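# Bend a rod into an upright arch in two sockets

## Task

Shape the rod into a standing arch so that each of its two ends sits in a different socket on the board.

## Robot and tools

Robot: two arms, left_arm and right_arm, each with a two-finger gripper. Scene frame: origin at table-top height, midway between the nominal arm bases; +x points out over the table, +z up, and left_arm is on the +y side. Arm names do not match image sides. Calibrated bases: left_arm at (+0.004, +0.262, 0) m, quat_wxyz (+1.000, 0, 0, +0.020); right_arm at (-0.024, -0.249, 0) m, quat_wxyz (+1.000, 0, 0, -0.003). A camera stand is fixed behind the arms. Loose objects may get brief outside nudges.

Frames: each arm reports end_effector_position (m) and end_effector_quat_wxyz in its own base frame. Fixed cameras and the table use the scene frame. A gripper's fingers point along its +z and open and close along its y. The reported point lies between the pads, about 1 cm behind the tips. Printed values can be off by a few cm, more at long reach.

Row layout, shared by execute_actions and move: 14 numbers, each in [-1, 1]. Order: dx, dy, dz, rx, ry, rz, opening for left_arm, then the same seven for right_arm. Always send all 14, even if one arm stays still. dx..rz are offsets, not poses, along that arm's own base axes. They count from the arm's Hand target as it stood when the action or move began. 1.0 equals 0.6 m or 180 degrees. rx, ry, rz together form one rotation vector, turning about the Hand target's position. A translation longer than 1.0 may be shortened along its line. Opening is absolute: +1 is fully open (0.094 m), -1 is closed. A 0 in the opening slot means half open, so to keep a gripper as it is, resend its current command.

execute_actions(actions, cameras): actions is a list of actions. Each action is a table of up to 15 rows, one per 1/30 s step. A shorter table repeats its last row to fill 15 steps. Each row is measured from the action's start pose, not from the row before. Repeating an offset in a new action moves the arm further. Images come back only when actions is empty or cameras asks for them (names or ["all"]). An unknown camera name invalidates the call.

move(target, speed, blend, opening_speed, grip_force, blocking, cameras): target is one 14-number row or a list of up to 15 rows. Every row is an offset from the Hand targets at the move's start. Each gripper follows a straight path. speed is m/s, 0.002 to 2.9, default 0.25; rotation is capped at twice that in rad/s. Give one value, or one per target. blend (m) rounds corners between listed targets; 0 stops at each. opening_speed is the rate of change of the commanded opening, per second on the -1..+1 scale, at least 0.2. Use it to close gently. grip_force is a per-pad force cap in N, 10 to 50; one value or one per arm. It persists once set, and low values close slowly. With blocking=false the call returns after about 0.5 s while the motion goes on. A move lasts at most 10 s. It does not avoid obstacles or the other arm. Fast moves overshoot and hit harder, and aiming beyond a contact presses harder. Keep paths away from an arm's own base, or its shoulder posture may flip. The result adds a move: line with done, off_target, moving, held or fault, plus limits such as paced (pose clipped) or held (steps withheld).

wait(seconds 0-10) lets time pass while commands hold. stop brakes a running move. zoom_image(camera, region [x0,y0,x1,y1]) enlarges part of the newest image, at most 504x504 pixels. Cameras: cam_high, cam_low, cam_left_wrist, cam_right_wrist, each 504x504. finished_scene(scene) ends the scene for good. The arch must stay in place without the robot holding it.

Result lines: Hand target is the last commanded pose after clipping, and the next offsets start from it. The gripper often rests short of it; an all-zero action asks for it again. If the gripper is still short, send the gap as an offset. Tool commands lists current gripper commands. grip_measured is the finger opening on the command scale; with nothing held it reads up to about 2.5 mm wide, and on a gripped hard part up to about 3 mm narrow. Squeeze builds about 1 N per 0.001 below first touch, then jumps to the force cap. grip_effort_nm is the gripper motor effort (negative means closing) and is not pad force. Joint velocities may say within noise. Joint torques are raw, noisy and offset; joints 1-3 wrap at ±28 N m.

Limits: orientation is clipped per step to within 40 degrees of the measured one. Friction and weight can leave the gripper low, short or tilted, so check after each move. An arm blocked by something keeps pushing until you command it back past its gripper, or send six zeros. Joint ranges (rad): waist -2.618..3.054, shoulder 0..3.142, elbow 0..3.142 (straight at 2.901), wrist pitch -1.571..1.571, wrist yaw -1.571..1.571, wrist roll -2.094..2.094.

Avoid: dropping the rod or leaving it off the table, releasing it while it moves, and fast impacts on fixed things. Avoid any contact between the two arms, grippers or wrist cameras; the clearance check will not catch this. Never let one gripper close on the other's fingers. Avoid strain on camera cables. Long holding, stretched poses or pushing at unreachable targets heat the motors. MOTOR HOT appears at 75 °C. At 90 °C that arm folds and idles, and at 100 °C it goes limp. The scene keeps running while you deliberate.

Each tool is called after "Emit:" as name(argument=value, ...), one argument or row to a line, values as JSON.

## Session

Emit:
execute_actions(
  actions=[],
)

Scene clock: 0.00 s.
left_arm: end_effector_position=(+0.4121, -0.1459, +0.2706) grip_measured=+1.000 grip_effort_nm=n/a end_effector_quat_wxyz=(+0.602, +0.071, +0.775, -0.178) | right_arm: end_effector_position=(+0.3496, +0.0760, +0.3214) grip_measured=+1.000 grip_effort_nm=n/a end_effector_quat_wxyz=(+0.529, -0.212, +0.798, +0.196)
Joint positions: left_arm=[-0.316 1.289 0.873 0.202 0.061 -0.182 0.094] | right_arm=[-0.08 1.133 1.155 -0.491 -0.639 -0.198 0.094]
Joint velocities: within noise
Joint torques (N m): no reading
Heat: left arm: 31 °C; right arm: 32 °C.
Hand target: left_arm +0.4125, -0.1460, +0.2861; +0.617, +0.071, +0.762, -0.181 | right_arm +0.3491, +0.0759, +0.3252; +0.532, -0.212, +0.796, +0.195
Tool commands: left_gripper/opening=+1.0 right_gripper/opening=+1.0

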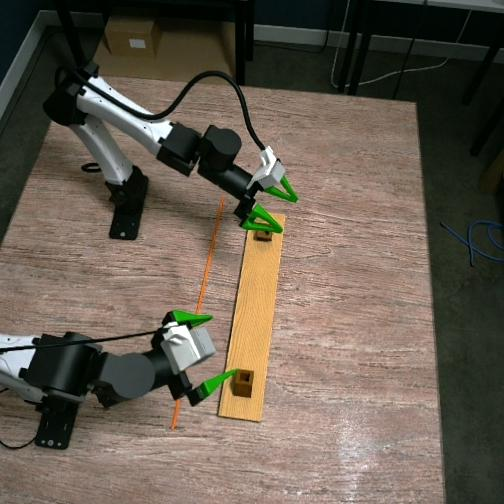

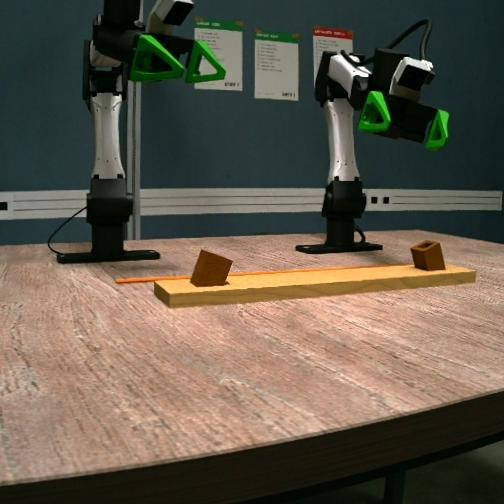

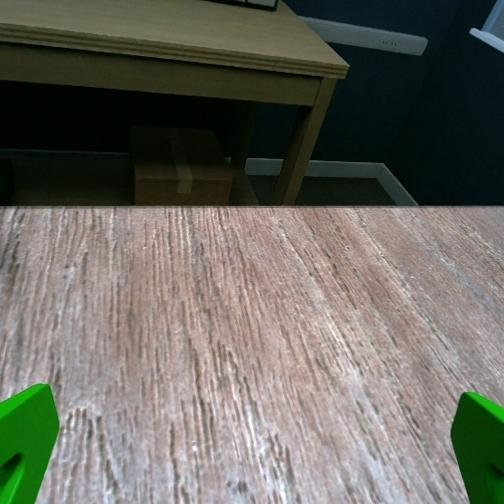

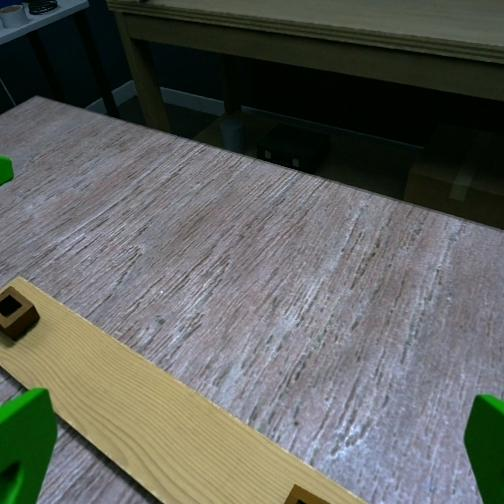

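Emit:
move(
  target=[
    [-0.2425,0.2055,0.0,0.439,0.203,-0.396,0,-0.162,-0.0707,-0.05,-0.3527,0.1825,0.2677,0],
    [-0.2425,0.2055,-0.31,0.439,0.203,-0.396,0,-0.162,-0.0707,-0.375,-0.3527,0.1825,0.2677,0],
  ],
  speed=0.3,
  blend=[0.02,0],
  cameras=["all"],
)

Scene clock: 12.57 s.
left_arm: end_effector_position=(+0.2680, -0.0219, +0.1009) grip_measured=+0.002 grip_effort_nm=-0.06 end_effector_quat_wxyz=(+0.004, +0.745, +0.667, -0.001) | right_arm: end_effector_position=(+0.2525, +0.0331, +0.1054) grip_measured=+0.003 grip_effort_nm=-0.14 end_effector_quat_wxyz=(+0.005, -0.669, +0.743, +0.002)
Joint positions: left_arm=[-0.078 1.56 1.206 -1.212 0.006 1.602 0.047] | right_arm=[0.124 1.503 1.169 -1.231 -0.009 -1.342 0.047]
Joint torques (N m): left_arm=[-0.25 -4.92 5.39 0.26 0.19 0.17] | right_arm=[0.76 -5.7 5.44 0.45 0.07 -0.08]
Heat: left arm: 33 °C; right arm: 33 °C.
Hand target: left_arm +0.2670, -0.0227, +0.1001; +0.000, +0.753, +0.658, +0.000 | right_arm +0.2518, +0.0335, +0.1002; +0.000, -0.676, +0.737, +0.001
Off the commanded pose: left_arm 0.002 m, 1 deg | right_arm 0.005 m, 1 deg.
move: done

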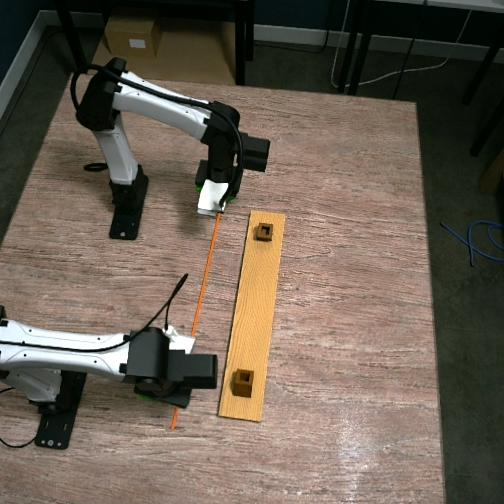

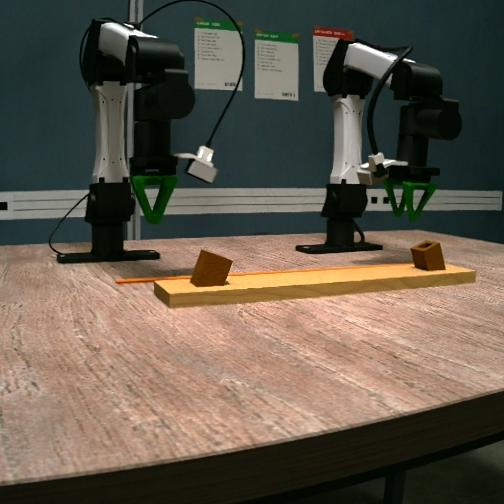

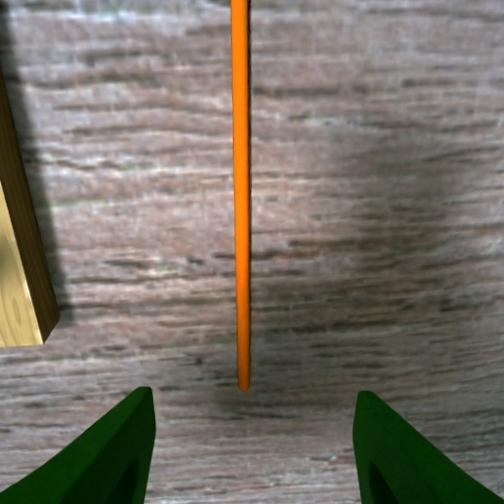

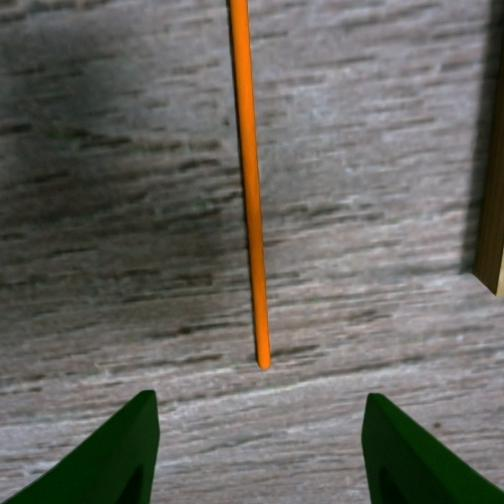

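Emit:
move(
  target=[
    [0.012,0.025,-0.1,0,0,0.008,0,-0.007,-0.007,-0.1,0,0,0.018,0],
  ],
  speed=0.12,
  cameras=["cam_left_wrist","cam_right_wrist"],
)

Scene clock: 19.80 s.
left_arm: end_effector_position=(+0.2748, -0.0103, +0.0419) grip_measured=+0.002 grip_effort_nm=-0.06 end_effector_quat_wxyz=(+0.004, +0.741, +0.672, +0.001) | right_arm: end_effector_position=(+0.2486, +0.0325, +0.0466) grip_measured=+0.003 grip_effort_nm=-0.14 end_effector_quat_wxyz=(-0.007, +0.695, -0.719, +0.000)
Joint positions: left_arm=[-0.035 1.632 1.04 -0.97 0.004 1.634 0.047] | right_arm=[0.124 1.531 0.957 -0.985 -0.008 -1.412 0.047]
Joint torques (N m): left_arm=[1.01 -4.77 5.3 0.29 0.2 0.16] | right_arm=[-0.42 -4.77 5.46 0.46 0.06 -0.08]
Heat: left arm: 33 °C; right arm: 33 °C.
Hand target: left_arm +0.2742, -0.0077, +0.0401; +0.000, +0.744, +0.668, +0.000 | right_arm +0.2476, +0.0293, +0.0401; +0.000, +0.697, -0.717, -0.001
Off the commanded pose: left_arm 0.003 m, 1 deg | right_arm 0.007 m, 1 deg.
move: done
Images, in order (width x height): cam_left_wrist 504x504, cam_right_wrist 504x504.

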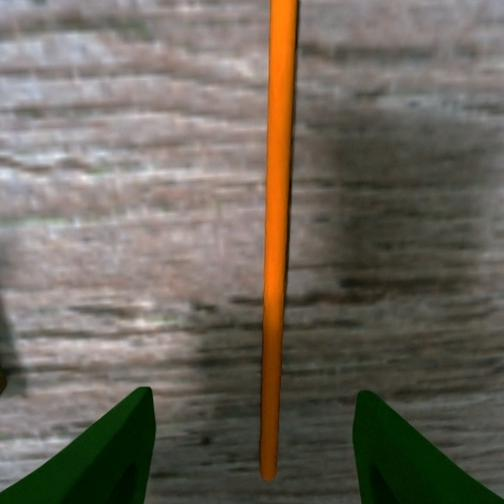

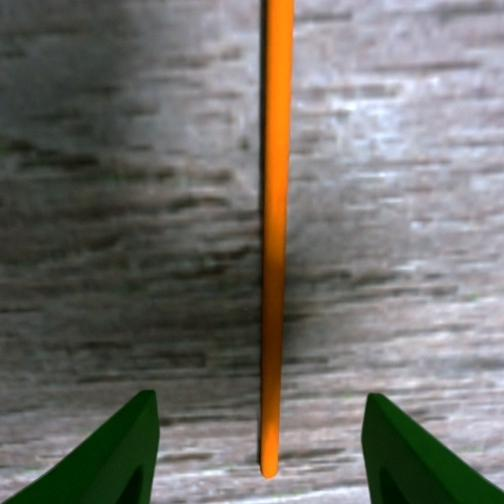

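Emit:
move(
  target=[
    [-0.006,0.008,-0.05,0,0,0,0,0.004,-0.014,-0.05,0,0,0,0],
  ],
  speed=0.06,
  cameras=["cam_left_wrist","cam_right_wrist"],
)

Scene clock: 22.20 s.
left_arm: end_effector_position=(+0.2718, -0.0057, +0.0125) grip_measured=+0.002 grip_effort_nm=-0.06 end_effector_quat_wxyz=(+0.005, +0.741, +0.671, +0.002) | right_arm: end_effector_position=(+0.2522, +0.0240, +0.0170) grip_measured=+0.003 grip_effort_nm=-0.13 end_effector_quat_wxyz=(-0.008, +0.695, -0.719, +0.001)
Joint positions: left_arm=[-0.018 1.667 0.95 -0.844 0.004 1.651 0.047] | right_arm=[0.09 1.587 0.884 -0.855 -0.007 -1.446 0.047]
Joint torques (N m): left_arm=[1.11 -4.71 4.92 0.3 0.21 0.15] | right_arm=[-0.38 -4.92 5.08 0.48 0.06 -0.08]
Heat: left arm: 33 °C; right arm: 33 °C.
Hand target: left_arm +0.2705, -0.0029, +0.0101; +0.000, +0.744, +0.668, +0.000 | right_arm +0.2500, +0.0208, +0.0102; +0.000, +0.697, -0.718, -0.001
Off the commanded pose: left_arm 0.004 m, 1 deg | right_arm 0.008 m, 1 deg.
move: done
Images, in order (width x height): cam_left_wrist 504x504, cam_right_wrist 504x504.

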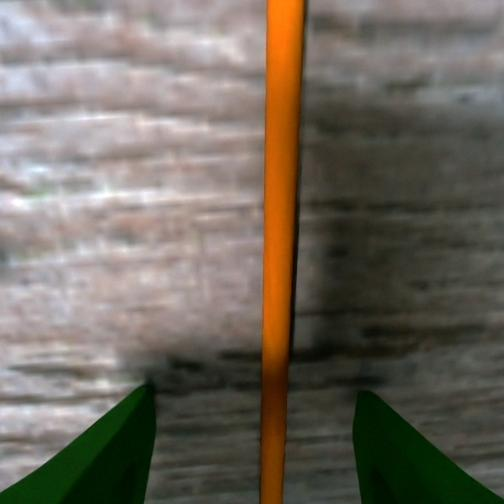

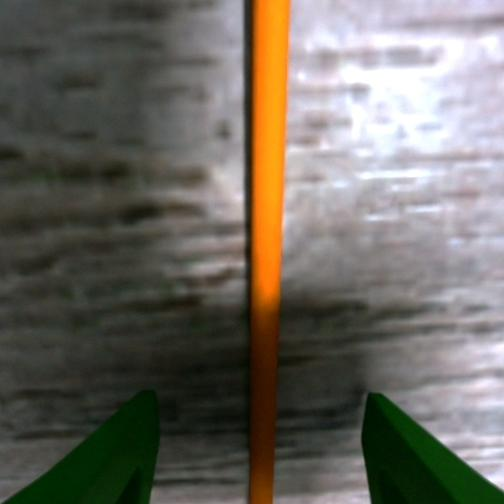

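Emit:
move(
  target=[
    [0,-0.016,0.0,0,0,0,0,0,0.016,-0.008,0,0,0,0],
  ],
  speed=0.06,
)

Emit:
move(
  target=[
    [0,0,0,0,0,0,-1,0,0,0,0,0,0,-1],
  ],
  opening_speed=0.4,
  cameras=["cam_left_wrist","cam_right_wrist"],
)

Scene clock: 24.43 s.
left_arm: end_effector_position=(+0.2718, -0.0113, +0.0125) grip_measured=+0.002 grip_effort_nm=-0.06 end_effector_quat_wxyz=(+0.005, +0.745, +0.667, +0.003) | right_arm: end_effector_position=(+0.2530, +0.0301, +0.0124) grip_measured=+0.003 grip_effort_nm=-0.14 end_effector_quat_wxyz=(-0.008, +0.698, -0.716, +0.002)
Joint positions: left_arm=[-0.039 1.667 0.95 -0.843 0.004 1.641 0.047] | right_arm=[0.114 1.599 0.877 -0.833 -0.007 -1.432 0.047]
Joint torques (N m): left_arm=[-0.18 -4.62 5.05 0.29 0.21 -0.14] | right_arm=[0.76 -4.9 4.98 0.46 0.05 0.19]
Heat: left arm: 33 °C; right arm: 33 °C.
Hand target: left_arm +0.2706, -0.0125, +0.0101; +0.000, +0.744, +0.668, +0.000 | right_arm +0.2500, +0.0305, +0.0053; +0.000, +0.697, -0.718, -0.001
Off the commanded pose: left_arm 0.003 m, 1 deg | right_arm 0.008 m, 1 deg.
move: done

Scene clock: 27.13 s.
left_arm: end_effector_position=(+0.2717, -0.0113, +0.0132) grip_measured=-0.996 grip_effort_nm=-0.17 end_effector_quat_wxyz=(+0.004, +0.745, +0.667, +0.002) | right_arm: end_effector_position=(+0.2532, +0.0302, +0.0124) grip_measured=-0.893 grip_effort_nm=-1.02 end_effector_quat_wxyz=(-0.008, +0.698, -0.716, +0.002)
Joint positions: left_arm=[-0.039 1.667 0.953 -0.848 0.004 1.64 0] | right_arm=[0.114 1.599 0.877 -0.832 -0.007 -1.431 0.005]
Joint torques (N m): left_arm=[-0.17 -4.6 4.77 0.34 0.22 -0.13] | right_arm=[0.75 -4.93 5 0.49 0.06 0.14]
Heat: left arm: 33 °C; right arm: 33 °C.
Hand target: left_arm +0.2705, -0.0125, +0.0100; +0.000, +0.744, +0.668, +0.000 | right_arm +0.2500, +0.0305, +0.0053; +0.000, +0.697, -0.717, -0.001
Off the commanded pose: left_arm 0.004 m, 0 deg | right_arm 0.008 m, 1 deg.
move: done
Images, in order (width x height): cam_left_wrist 504x504, cam_right_wrist 504x504.

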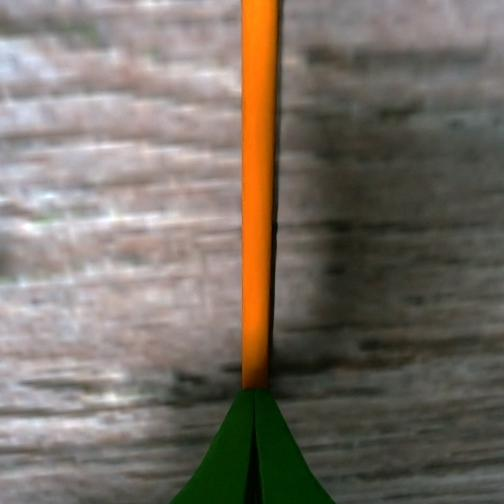

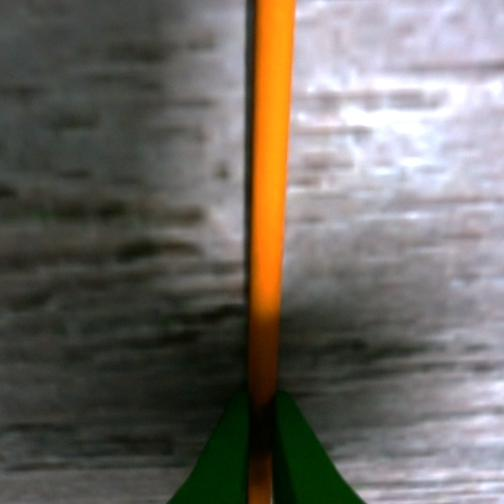

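Emit:
move(
  target=[
    [0,0,0,0,0,0,-0.3,0,0,0,0,0,0,-1],
  ],
  opening_speed=1,
)

Emit:
move(
  target=[
    [0,0,-0.014,0,0,0,-0.3,0,0,0,0,0,0,-1],
  ],
  speed=0.03,
)

Emit:
move(
  target=[
    [0,0,0,0,0,0,-1,0,0,0,0,0,0,-1],
  ],
  opening_speed=0.4,
  cameras=["cam_left_wrist","cam_high"],
)

Scene clock: 30.37 s.
left_arm: end_effector_position=(+0.2720, -0.0114, +0.0125) grip_measured=-0.302 grip_effort_nm=0.11 end_effector_quat_wxyz=(+0.005, +0.745, +0.667, +0.002) | right_arm: end_effector_position=(+0.2532, +0.0302, +0.0124) grip_measured=-0.894 grip_effort_nm=-1.04 end_effector_quat_wxyz=(-0.008, +0.698, -0.716, +0.002)
Joint positions: left_arm=[-0.039 1.668 0.951 -0.844 0.004 1.64 0.033] | right_arm=[0.114 1.599 0.877 -0.832 -0.007 -1.431 0.005]
Joint torques (N m): left_arm=[-0.18 -4.7 4.9 0.29 0.21 -0.12] | right_arm=[0.75 -4.92 5 0.49 0.06 0.14]
Heat: left arm: 33 °C; right arm: 33 °C.
Hand target: left_arm +0.2705, -0.0125, +0.0101; +0.000, +0.744, +0.668, +0.000 | right_arm +0.2500, +0.0305, +0.0053; +0.000, +0.697, -0.717, -0.001
Off the commanded pose: left_arm 0.003 m, 1 deg | right_arm 0.008 m, 1 deg.
move: done

Scene clock: 31.07 s.
left_arm: end_effector_position=(+0.2725, -0.0114, +0.0096) grip_measured=-0.302 grip_effort_nm=0.11 end_effector_quat_wxyz=(+0.006, +0.744, +0.668, +0.004) | right_arm: end_effector_position=(+0.2532, +0.0302, +0.0124) grip_measured=-0.894 grip_effort_nm=-1.04 end_effector_quat_wxyz=(-0.008, +0.698, -0.716, +0.002)
Joint positions: left_arm=[-0.039 1.672 0.943 -0.828 0.004 1.64 0.033] | right_arm=[0.114 1.599 0.877 -0.832 -0.007 -1.431 0.005]
Joint torques (N m): left_arm=[-0.18 -3.77 3.92 0.52 0.22 -0.12] | right_arm=[0.73 -4.93 4.98 0.49 0.06 0.14]
Heat: left arm: 33 °C; right arm: 33 °C.
Hand target: left_arm +0.2706, -0.0125, +0.0017; +0.000, +0.744, +0.668, +0.000 | right_arm +0.2500, +0.0305, +0.0053; +0.000, +0.697, -0.717, -0.001
Off the commanded pose: left_arm 0.008 m, 1 deg | right_arm 0.008 m, 1 deg.
move: done

Scene clock: 33.03 s.
left_arm: end_effector_position=(+0.2793, -0.0116, +0.0094) grip_measured=-0.910 grip_effort_nm=-0.99 end_effector_quat_wxyz=(+0.016, +0.744, +0.667, +0.014) | right_arm: end_effector_position=(+0.2532, +0.0302, +0.0124) grip_measured=-0.894 grip_effort_nm=-1.04 end_effector_quat_wxyz=(-0.008, +0.697, -0.717, +0.002)
Joint positions: left_arm=[-0.039 1.673 0.942 -0.799 0.004 1.64 0.004] | right_arm=[0.114 1.599 0.877 -0.832 -0.007 -1.43 0.005]
Joint torques (N m): left_arm=[-0.17 -3.84 4.08 0.24 0.21 -0.14] | right_arm=[0.73 -4.93 5 0.49 0.06 0.13]
Heat: left arm: 33 °C; right arm: 33 °C.
Hand target: left_arm +0.2706, -0.0125, +0.0017; +0.000, +0.744, +0.668, +0.000 | right_arm +0.2500, +0.0305, +0.0053; +0.000, +0.697, -0.717, -0.001
Off the commanded pose: left_arm 0.012 m, 2 deg | right_arm 0.008 m, 1 deg.
move: off_target (left_arm)
Images, in order (width x height): cam_high 504x504, cam_left_wrist 504x504.

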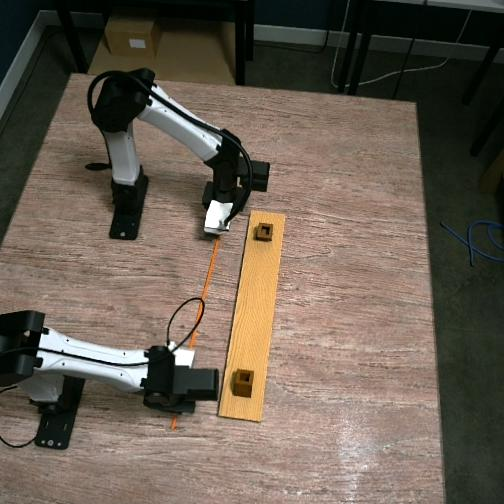

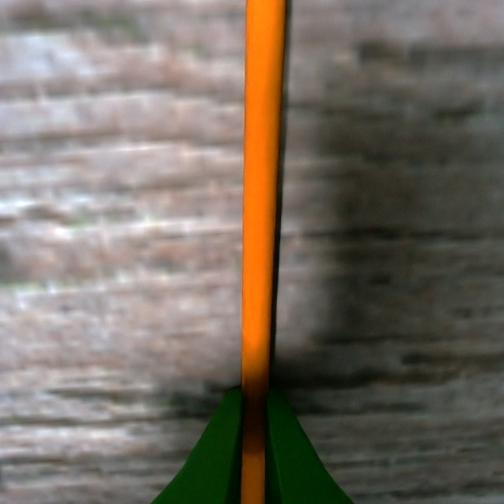

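Emit:
move(
  target=[
    [0.0,0,0.13,0,0,0,-1,0.0,0,0.13,0,0,0,-1],
    [0.075,-0.003,0.30,-0.01,-0.25,0,-1,0.11,0.0007,0.295,0.0015,-0.25,0,-1],
    [0.15,-0.006,0.465,-0.02,-0.5,0,-1,0.227,0.0012,0.459,0.003,-0.5,0,-1],
  ],
  speed=0.12,
  blend=[0.02,0.02,0],
  cameras=["cam_high","cam_low"],
)

Scene clock: 44.70 s.
left_arm: end_effector_position=(+0.3593, -0.0129, +0.2795) grip_measured=-0.911 grip_effort_nm=-1.01 end_effector_quat_wxyz=(+0.489, +0.526, +0.477, +0.506) | right_arm: end_effector_position=(+0.3848, +0.0339, +0.2842) grip_measured=-0.894 grip_effort_nm=-1.04 end_effector_quat_wxyz=(+0.510, -0.497, +0.507, -0.486)
Joint positions: left_arm=[-0.039 0.935 0.519 0.406 -0.007 1.636 0.004] | right_arm=[0.148 1.074 0.595 0.472 0.135 -1.536 0.005]
Joint torques (N m): left_arm=[-0.4 -0.73 6.78 2.2 0.18 -0.07] | right_arm=[-0.47 -2.19 7.17 2.24 0.05 0.1]
Heat: left arm: 33 °C; right arm: 34 °C.
Hand target: left_arm +0.3605, -0.0161, +0.2807; +0.494, +0.526, +0.472, +0.507 | right_arm +0.3862, +0.0312, +0.2808; +0.510, -0.493, +0.507, -0.489
Off the commanded pose: left_arm 0.004 m, 1 deg | right_arm 0.005 m, 1 deg.
move: done
Images, in order (width x height): cam_high 504x504, cam_low 504x504.

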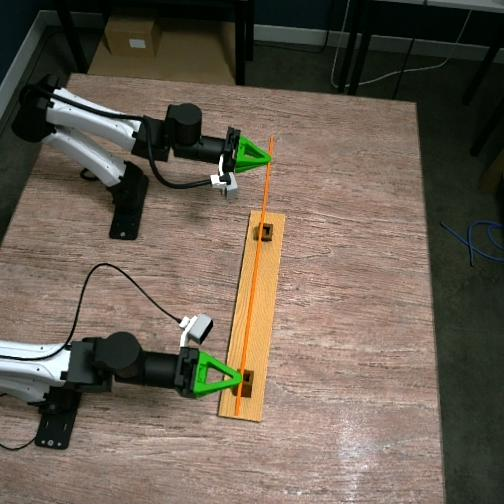

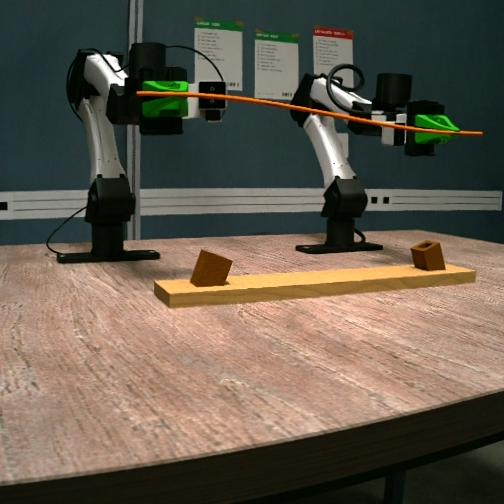

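Emit:
move(
  target=[
    [0,-0.013,0,-0.1,0.002,0,-1,0,0.009,0,0.1,-0.003,0,-1],
    [0,-0.052,0,-0.21,0.002,0,-1,0.002,0.036,0,0.21,-0.006,0.005,-1],
    [0.002,-0.11,0,-0.32,0.0,0,-1,0.004,0.082,0,0.32,-0.012,0.01,-1],
    [0.004,-0.2,0,-0.43,-0.01,0,-1,0.008,0.147,0,0.43,-0.025,0.02,-1],
  ],
  speed=0.15,
  blend=[0.005,0.005,0.005,0],
  cameras=["cam_high","cam_low"],
)

Scene clock: 52.67 s.
left_arm: end_effector_position=(+0.3603, -0.1116, +0.2639) grip_measured=-0.911 grip_effort_nm=-1.01 end_effector_quat_wxyz=(+0.697, +0.085, +0.695, +0.156) | right_arm: end_effector_position=(+0.3900, +0.0928, +0.2737) grip_measured=-0.894 grip_effort_nm=-1.04 end_effector_quat_wxyz=(+0.718, -0.046, +0.683, -0.125)
Joint positions: left_arm=[-0.602 1.189 0.541 0.674 -0.7 0.359 0.004] | right_arm=[0.472 1.273 0.588 0.759 0.576 -0.28 0.005]
Joint torques (N m): left_arm=[-2.28 -1.85 9.69 2.13 0.8 -0.36] | right_arm=[2.66 -3.4 8.38 2.19 -0.69 0.48]
Heat: left arm: 34 °C; right arm: 37 °C.
Hand target: left_arm +0.3629, -0.1361, +0.2808; +0.721, +0.094, +0.678, +0.109 | right_arm +0.3909, +0.1195, +0.2806; +0.738, -0.062, +0.668, -0.067
Off the commanded pose: left_arm 0.030 m, 6 deg | right_arm 0.028 m, 7 deg.
move: off_target (left_arm, right_arm)
Images, in order (width x height): cam_high 504x504, cam_low 504x504.

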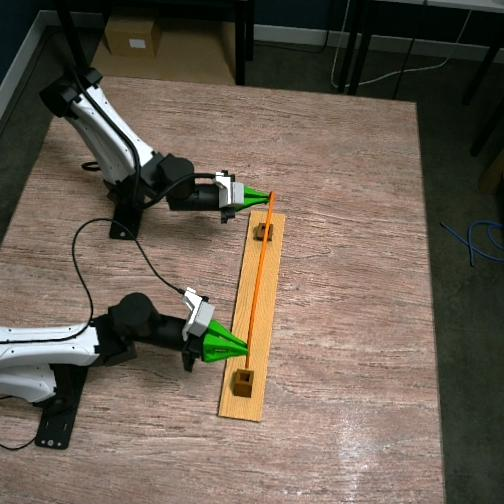

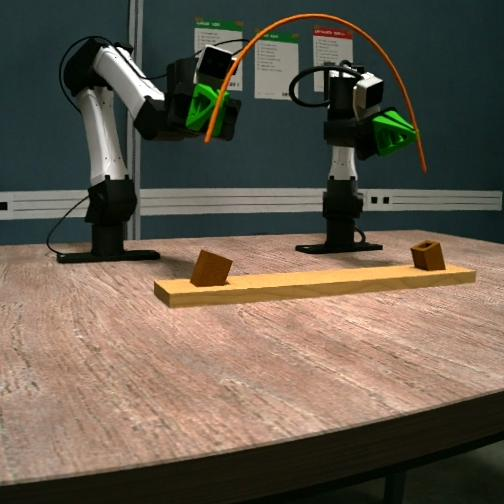

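Emit:
move(
  target=[
    [0,-0.01,-0.1,0,0,-0.03,-1,0,0.01,-0.11,0,0,0.03,-1],
    [0,-0.012,-0.18,0,0,-0.03,-1,0,0.012,-0.19,0,0,0.03,-1],
  ],
  speed=0.1,
  blend=[0.01,0],
  cameras=["cam_high","cam_low"],
)

Emit:
zoom_image(
  camera="cam_high",
  region=[210, 200, 310, 300],
)

Emit:
zoom_image(
  camera="cam_high",
  region=[210, 320, 310, 420],
)

Emit:
zoom_image(
  camera="cam_low",
  region=[150, 180, 300, 330],
)

Emit:
zoom_image(
  camera="cam_low",
  region=[350, 150, 500, 300],
)

Scene clock: 58.07 s.
left_arm: end_effector_position=(+0.3628, -0.1202, +0.1674) grip_measured=-0.911 grip_effort_nm=-1.01 end_effector_quat_wxyz=(+0.710, +0.097, +0.688, +0.119) | right_arm: end_effector_position=(+0.3918, +0.1013, +0.1633) grip_measured=-0.894 grip_effort_nm=-1.04 end_effector_quat_wxyz=(+0.726, -0.061, +0.680, -0.088)
Joint positions: left_arm=[-0.584 1.601 0.307 1.338 -0.611 0.332 0.004] | right_arm=[0.455 1.732 0.358 1.452 0.486 -0.247 0.005]
Joint torques (N m): left_arm=[-1.02 -3.28 4.94 2.14 1.18 -0.18] | right_arm=[1.37 -5.08 4.74 2.21 -0.97 0.3]
Heat: left arm: 35 °C; right arm: 38 °C.
Hand target: left_arm +0.3629, -0.1433, +0.1726; +0.725, +0.126, +0.673, +0.075 | right_arm +0.3910, +0.1266, +0.1666; +0.740, -0.094, +0.665, -0.032
Off the commanded pose: left_arm 0.024 m, 7 deg | right_arm 0.026 m, 8 deg.
move: off_target (left_arm, right_arm)
Images, in order (width x height): cam_high 504x504, cam_low 504x504.

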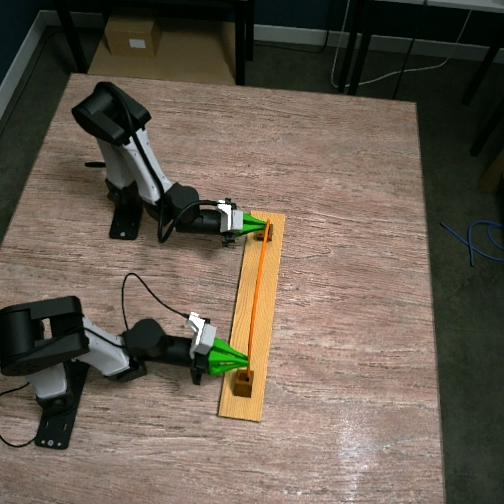

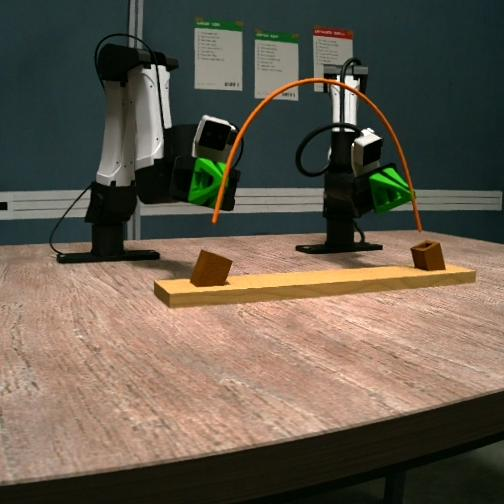

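Scaled by 5.040 from the camera's 504x504 image, which has a finer 720x720 frame.

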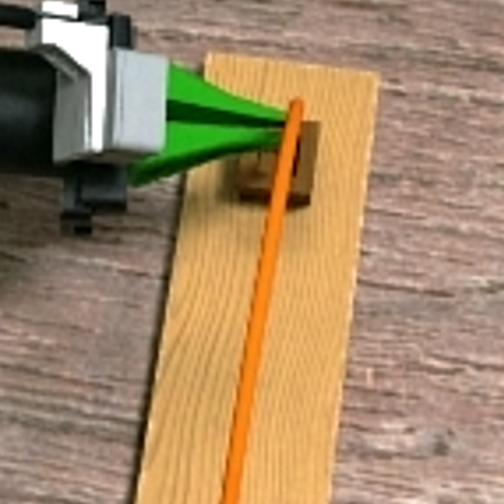

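Scaled by 5.040 from the camera's 504x504 image, which has a finer 720x720 frame.

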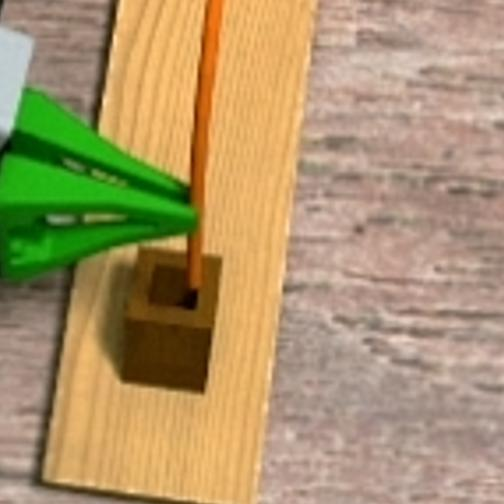

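Scaled by 3.360 from the camera's 504x504 image, which has a finer 720x720 frame.

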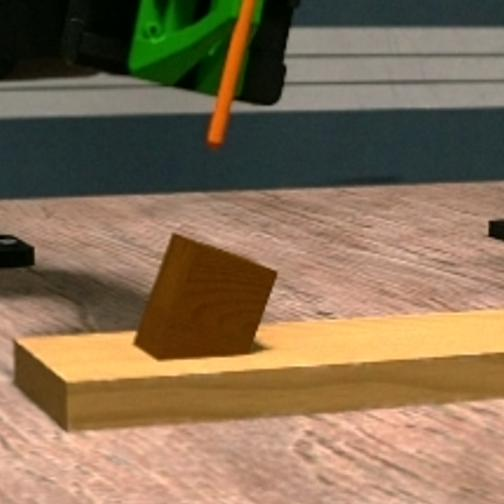

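Scaled by 3.360 from the camera's 504x504 image, which has a finer 720x720 frame.

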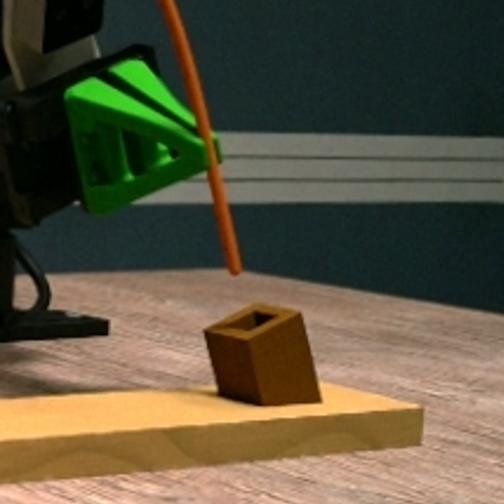

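Emit:
move(
  target=[
    [0.003,0.005,-0.02,0,0,0,-1,-0.007,0.016,-0.03,0,0,0,-1],
    [0.003,0.012,-0.042,0,0,0,-1,-0.007,0.018,-0.058,0,0,0,-1],
  ],
  speed=0.06,
  blend=[0.005,0],
  cameras=["cam_high","cam_low"],
)

Emit:
zoom_image(
  camera="cam_high",
  region=[230, 200, 290, 260],
)

Emit:
zoom_image(
  camera="cam_high",
  region=[220, 350, 280, 410],
)

Emit:
zoom_image(
  camera="cam_low",
  region=[180, 210, 255, 285],
)

Emit:
zoom_image(
  camera="cam_low",
  region=[390, 210, 450, 270],
)

Scene clock: 63.57 s.
left_arm: end_effector_position=(+0.3649, -0.1117, +0.1316) grip_measured=-0.911 grip_effort_nm=-1.01 end_effector_quat_wxyz=(+0.691, +0.108, +0.703, +0.131) | right_arm: end_effector_position=(+0.3904, +0.1071, +0.1250) grip_measured=-0.894 grip_effort_nm=-1.04 end_effector_quat_wxyz=(+0.698, -0.068, +0.706, -0.095)
Joint positions: left_arm=[-0.552 1.756 0.275 1.468 -0.587 0.332 0.004] | right_arm=[0.484 1.854 0.353 1.494 0.523 -0.228 0.005]
Joint torques (N m): left_arm=[-1.03 -3.84 3.85 2.73 1.24 -0.21] | right_arm=[2.99 -5.75 3.85 2.43 -0.76 0.38]
Heat: left arm: 35 °C; right arm: 40 °C.
Hand target: left_arm +0.3648, -0.1361, +0.1475; +0.725, +0.126, +0.673, +0.075 | right_arm +0.3868, +0.1374, +0.1319; +0.741, -0.094, +0.665, -0.032
Off the commanded pose: left_arm 0.029 m, 9 deg | right_arm 0.031 m, 10 deg.
joint sent to its limit (right arm) — joint 4 (wrist pitch), upper limit. The joint targets are off in orientation, not in position.
move: off_target (left_arm, right_arm)
Images, in order (width x height): cam_high 504x504, cam_low 504x504.

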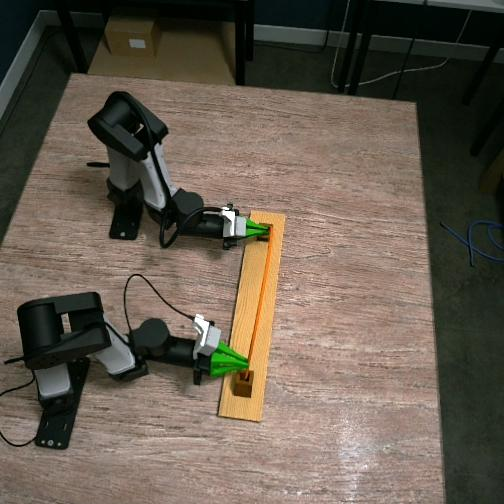

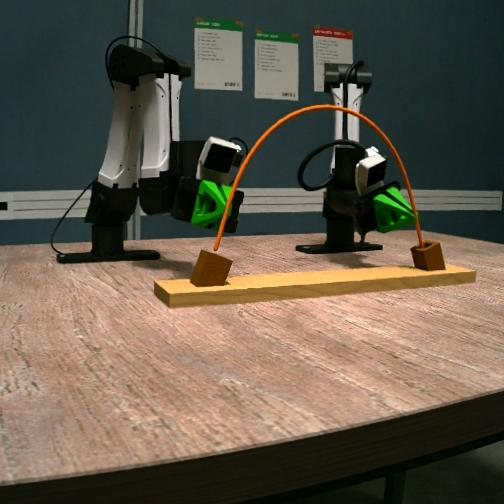

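Scaled by 8.400 from the camera's 504x504 image, which has a finer 720x720 frame.

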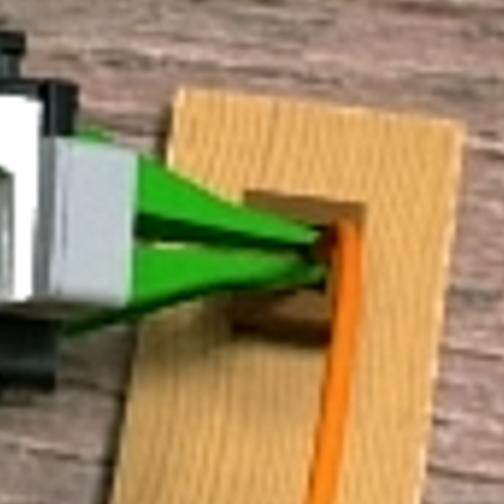

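Scaled by 8.400 from the camera's 504x504 image, which has a finer 720x720 frame.

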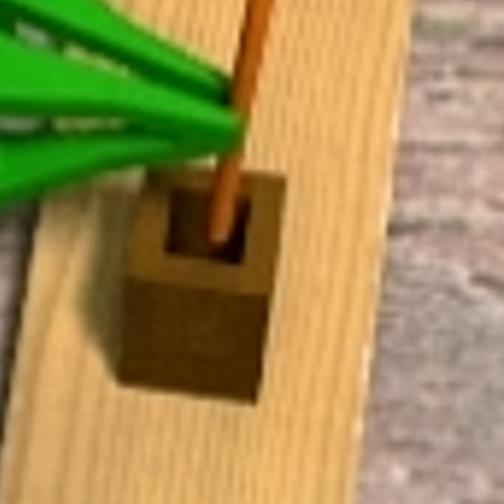

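Scaled by 6.720 from the camera's 504x504 image, which has a finer 720x720 frame.

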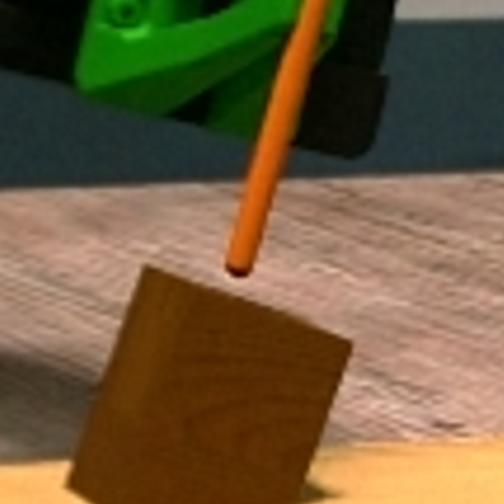

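Scaled by 8.400 from the camera's 504x504 image, which has a finer 720x720 frame.

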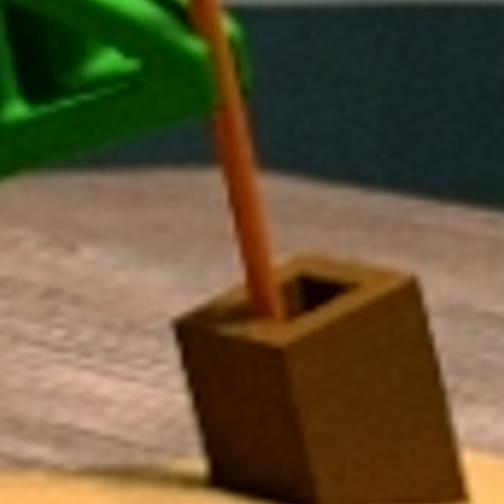

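Emit:
move(
  target=[
    [0,0.01,-0.006,0,0,0,-1,0,0.01,0,0,0,0,-1],
    [0,0.016,-0.03,0,0,0,-1,0,0.004,-0.03,0,0,0,-1],
  ],
  speed=0.04,
  cameras=["cam_high","cam_low"],
)

Emit:
zoom_image(
  camera="cam_high",
  region=[230, 200, 290, 260],
)

Emit:
zoom_image(
  camera="cam_high",
  region=[220, 350, 280, 410],
)

Emit:
zoom_image(
  camera="cam_low",
  region=[180, 210, 255, 285],
)

Emit:
zoom_image(
  camera="cam_low",
  region=[390, 210, 450, 270],
)

Scene clock: 69.10 s.
left_arm: end_effector_position=(+0.3643, -0.1046, +0.1132) grip_measured=-0.911 grip_effort_nm=-1.01 end_effector_quat_wxyz=(+0.674, +0.119, +0.717, +0.132) | right_arm: end_effector_position=(+0.3880, +0.1115, +0.1063) grip_measured=-0.894 grip_effort_nm=-1.04 end_effector_quat_wxyz=(+0.683, -0.071, +0.721, -0.096)
Joint positions: left_arm=[-0.522 1.795 0.254 1.475 -0.549 0.324 0.004] | right_arm=[0.506 1.905 0.353 1.495 0.547 -0.208 0.005]
Joint torques (N m): left_arm=[-0.76 -3.04 3.32 3 1.15 -0.38] | right_arm=[2.37 -5.91 4.01 2.44 -0.82 0.38]
Heat: left arm: 34 °C; right arm: 42 °C.
Hand target: left_arm +0.3647, -0.1264, +0.1295; +0.725, +0.126, +0.673, +0.075 | right_arm +0.3868, +0.1399, +0.1139; +0.741, -0.094, +0.665, -0.032
Off the commanded pose: left_arm 0.027 m, 10 deg | right_arm 0.029 m, 12 deg.
joint sent to its limit (left arm) — joint 4 (wrist pitch), upper limit. The joint targets are off in orientation, not in position.
joint sent to its limit (right arm) — joint 4 (wrist pitch), upper limit. The joint targets are off in orientation, not in position.
move: off_target (left_arm, right_arm)
Images, in order (width x height): cam_high 504x504, cam_low 504x504.

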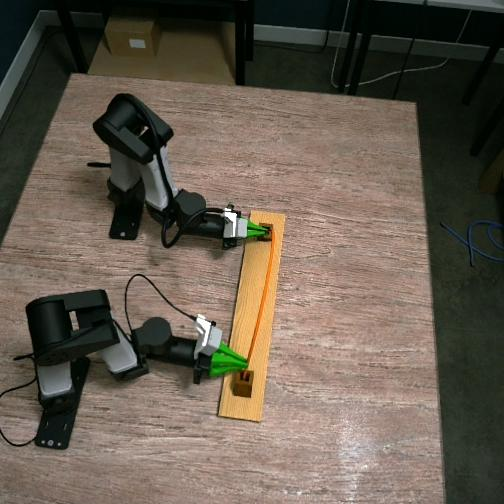

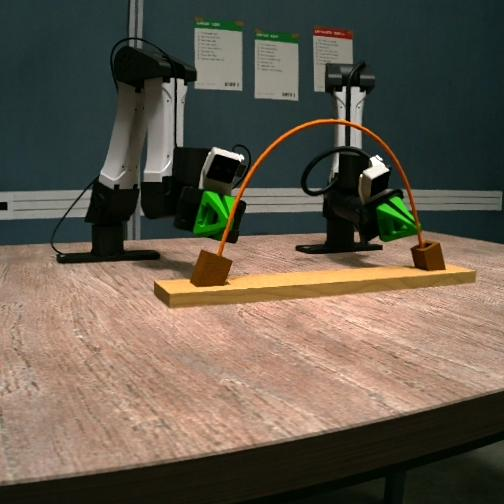

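Scaled by 8.400 from the camera's 504x504 image, which has a finer 720x720 frame.

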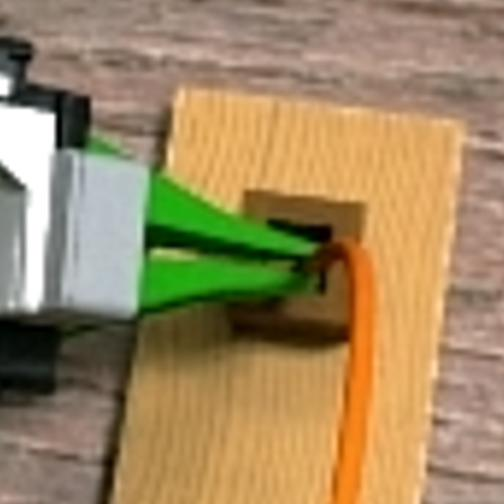

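Scaled by 8.400 from the camera's 504x504 image, which has a finer 720x720 frame.

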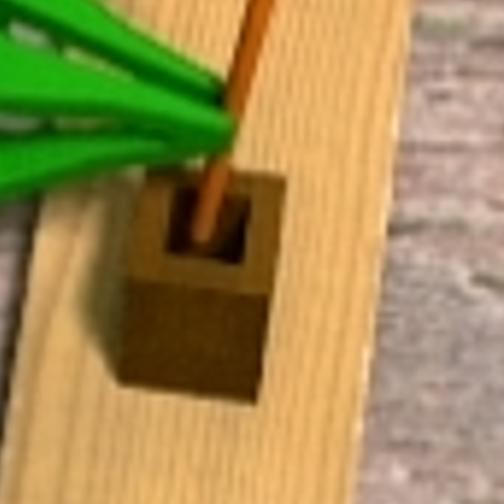

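Scaled by 6.720 from the camera's 504x504 image, which has a finer 720x720 frame.

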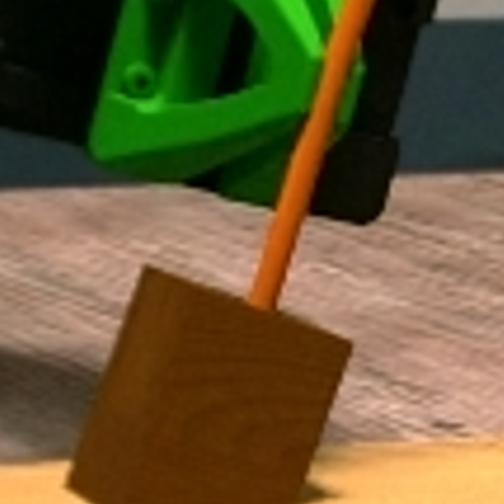

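Scaled by 8.400 from the camera's 504x504 image, which has a finer 720x720 frame.

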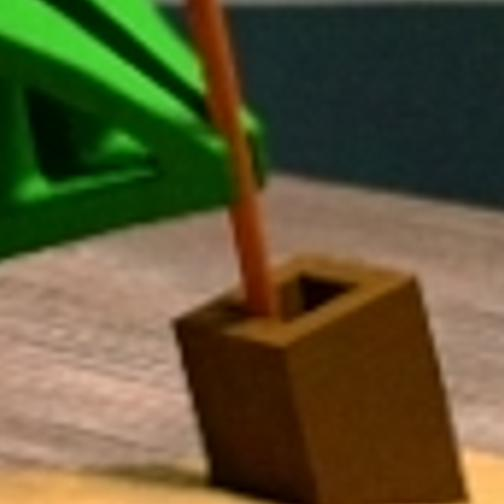

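Emit:
move(
  target=[
    [-0.008,0.02,-0.035,0,0,0,-1,-0.004,-0.018,-0.025,0,0,0,-1],
  ],
  speed=0.04,
  cameras=["cam_high","cam_low"],
)

Emit:
zoom_image(
  camera="cam_high",
  region=[200, 200, 400, 400],
)

Emit:
zoom_image(
  camera="cam_low",
  region=[180, 210, 255, 285],
)

Emit:
zoom_image(
  camera="cam_low",
  region=[390, 210, 450, 270],
)

Scene clock: 72.97 s.
left_arm: end_effector_position=(+0.3659, -0.1039, +0.1112) grip_measured=-0.911 grip_effort_nm=-1.01 end_effector_quat_wxyz=(+0.675, +0.122, +0.718, +0.117) | right_arm: end_effector_position=(+0.3846, +0.1065, +0.0932) grip_measured=-0.894 grip_effort_nm=-1.04 end_effector_quat_wxyz=(+0.670, -0.072, +0.733, -0.095)
Joint positions: left_arm=[-0.498 1.8 0.249 1.482 -0.5 0.307 0.004] | right_arm=[0.494 1.925 0.333 1.495 0.534 -0.189 0.005]
Joint torques (N m): left_arm=[0.09 -0.9 0.51 2.93 0.92 -0.53] | right_arm=[1.1 -5.83 3.33 2.44 -0.82 0.39]
Heat: left arm: 34 °C; right arm: 43 °C.
Hand target: left_arm +0.3600, -0.1145, +0.1085; +0.725, +0.126, +0.673, +0.075 | right_arm +0.3844, +0.1290, +0.0989; +0.741, -0.094, +0.665, -0.032
Off the commanded pose: left_arm 0.012 m, 9 deg | right_arm 0.023 m, 14 deg.
joint sent to its limit (left arm) — joint 4 (wrist pitch), upper limit. The joint targets are off in orientation, not in position.
joint sent to its limit (right arm) — joint 4 (wrist pitch), upper limit. The joint targets are off in orientation, not in position.
move: off_target (left_arm, right_arm)
Images, in order (width x height): cam_high 504x504, cam_low 504x504.

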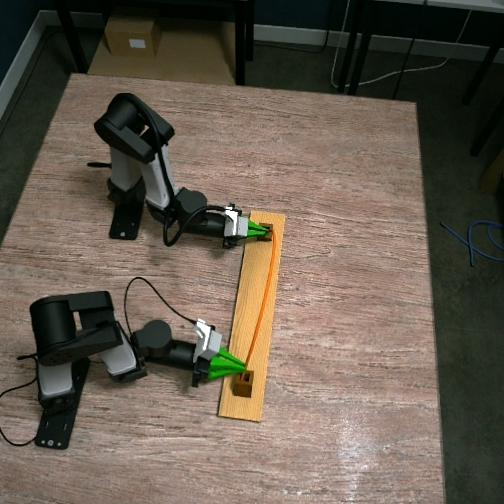

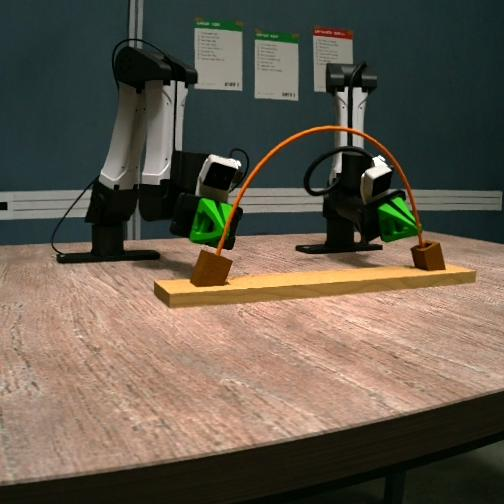

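Scaled by 2.520 from the camera's 504x504 image, which has a finer 720x720 frame.

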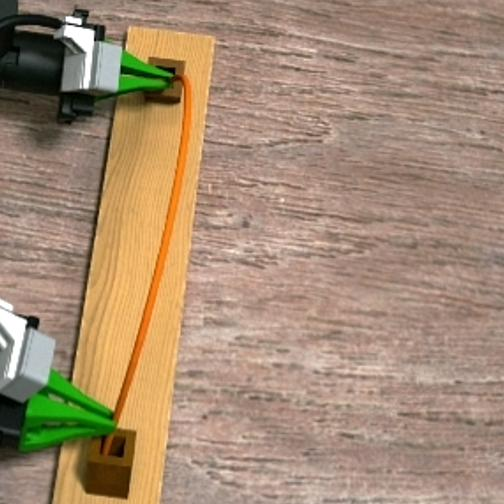

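Scaled by 6.720 from the camera's 504x504 image, which has a finer 720x720 frame.

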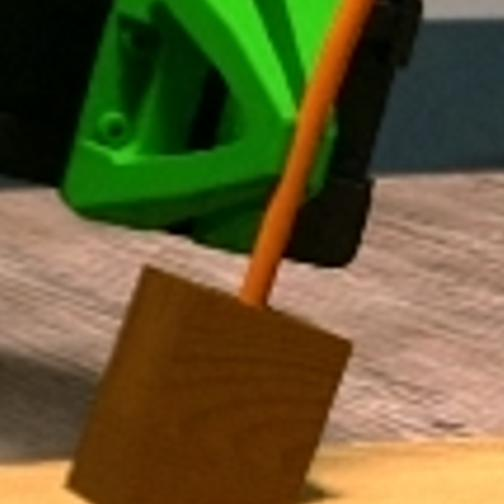

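Scaled by 8.400 from the camera's 504x504 image, which has a finer 720x720 frame.

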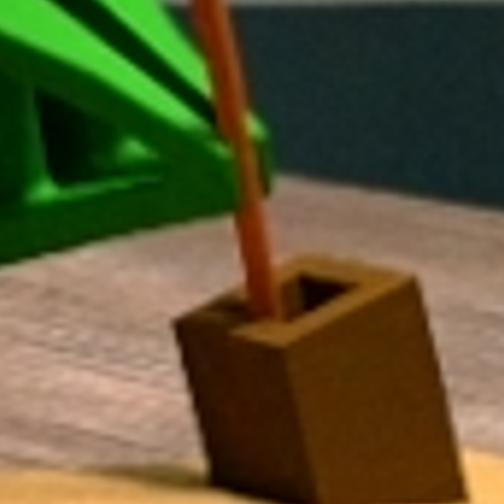

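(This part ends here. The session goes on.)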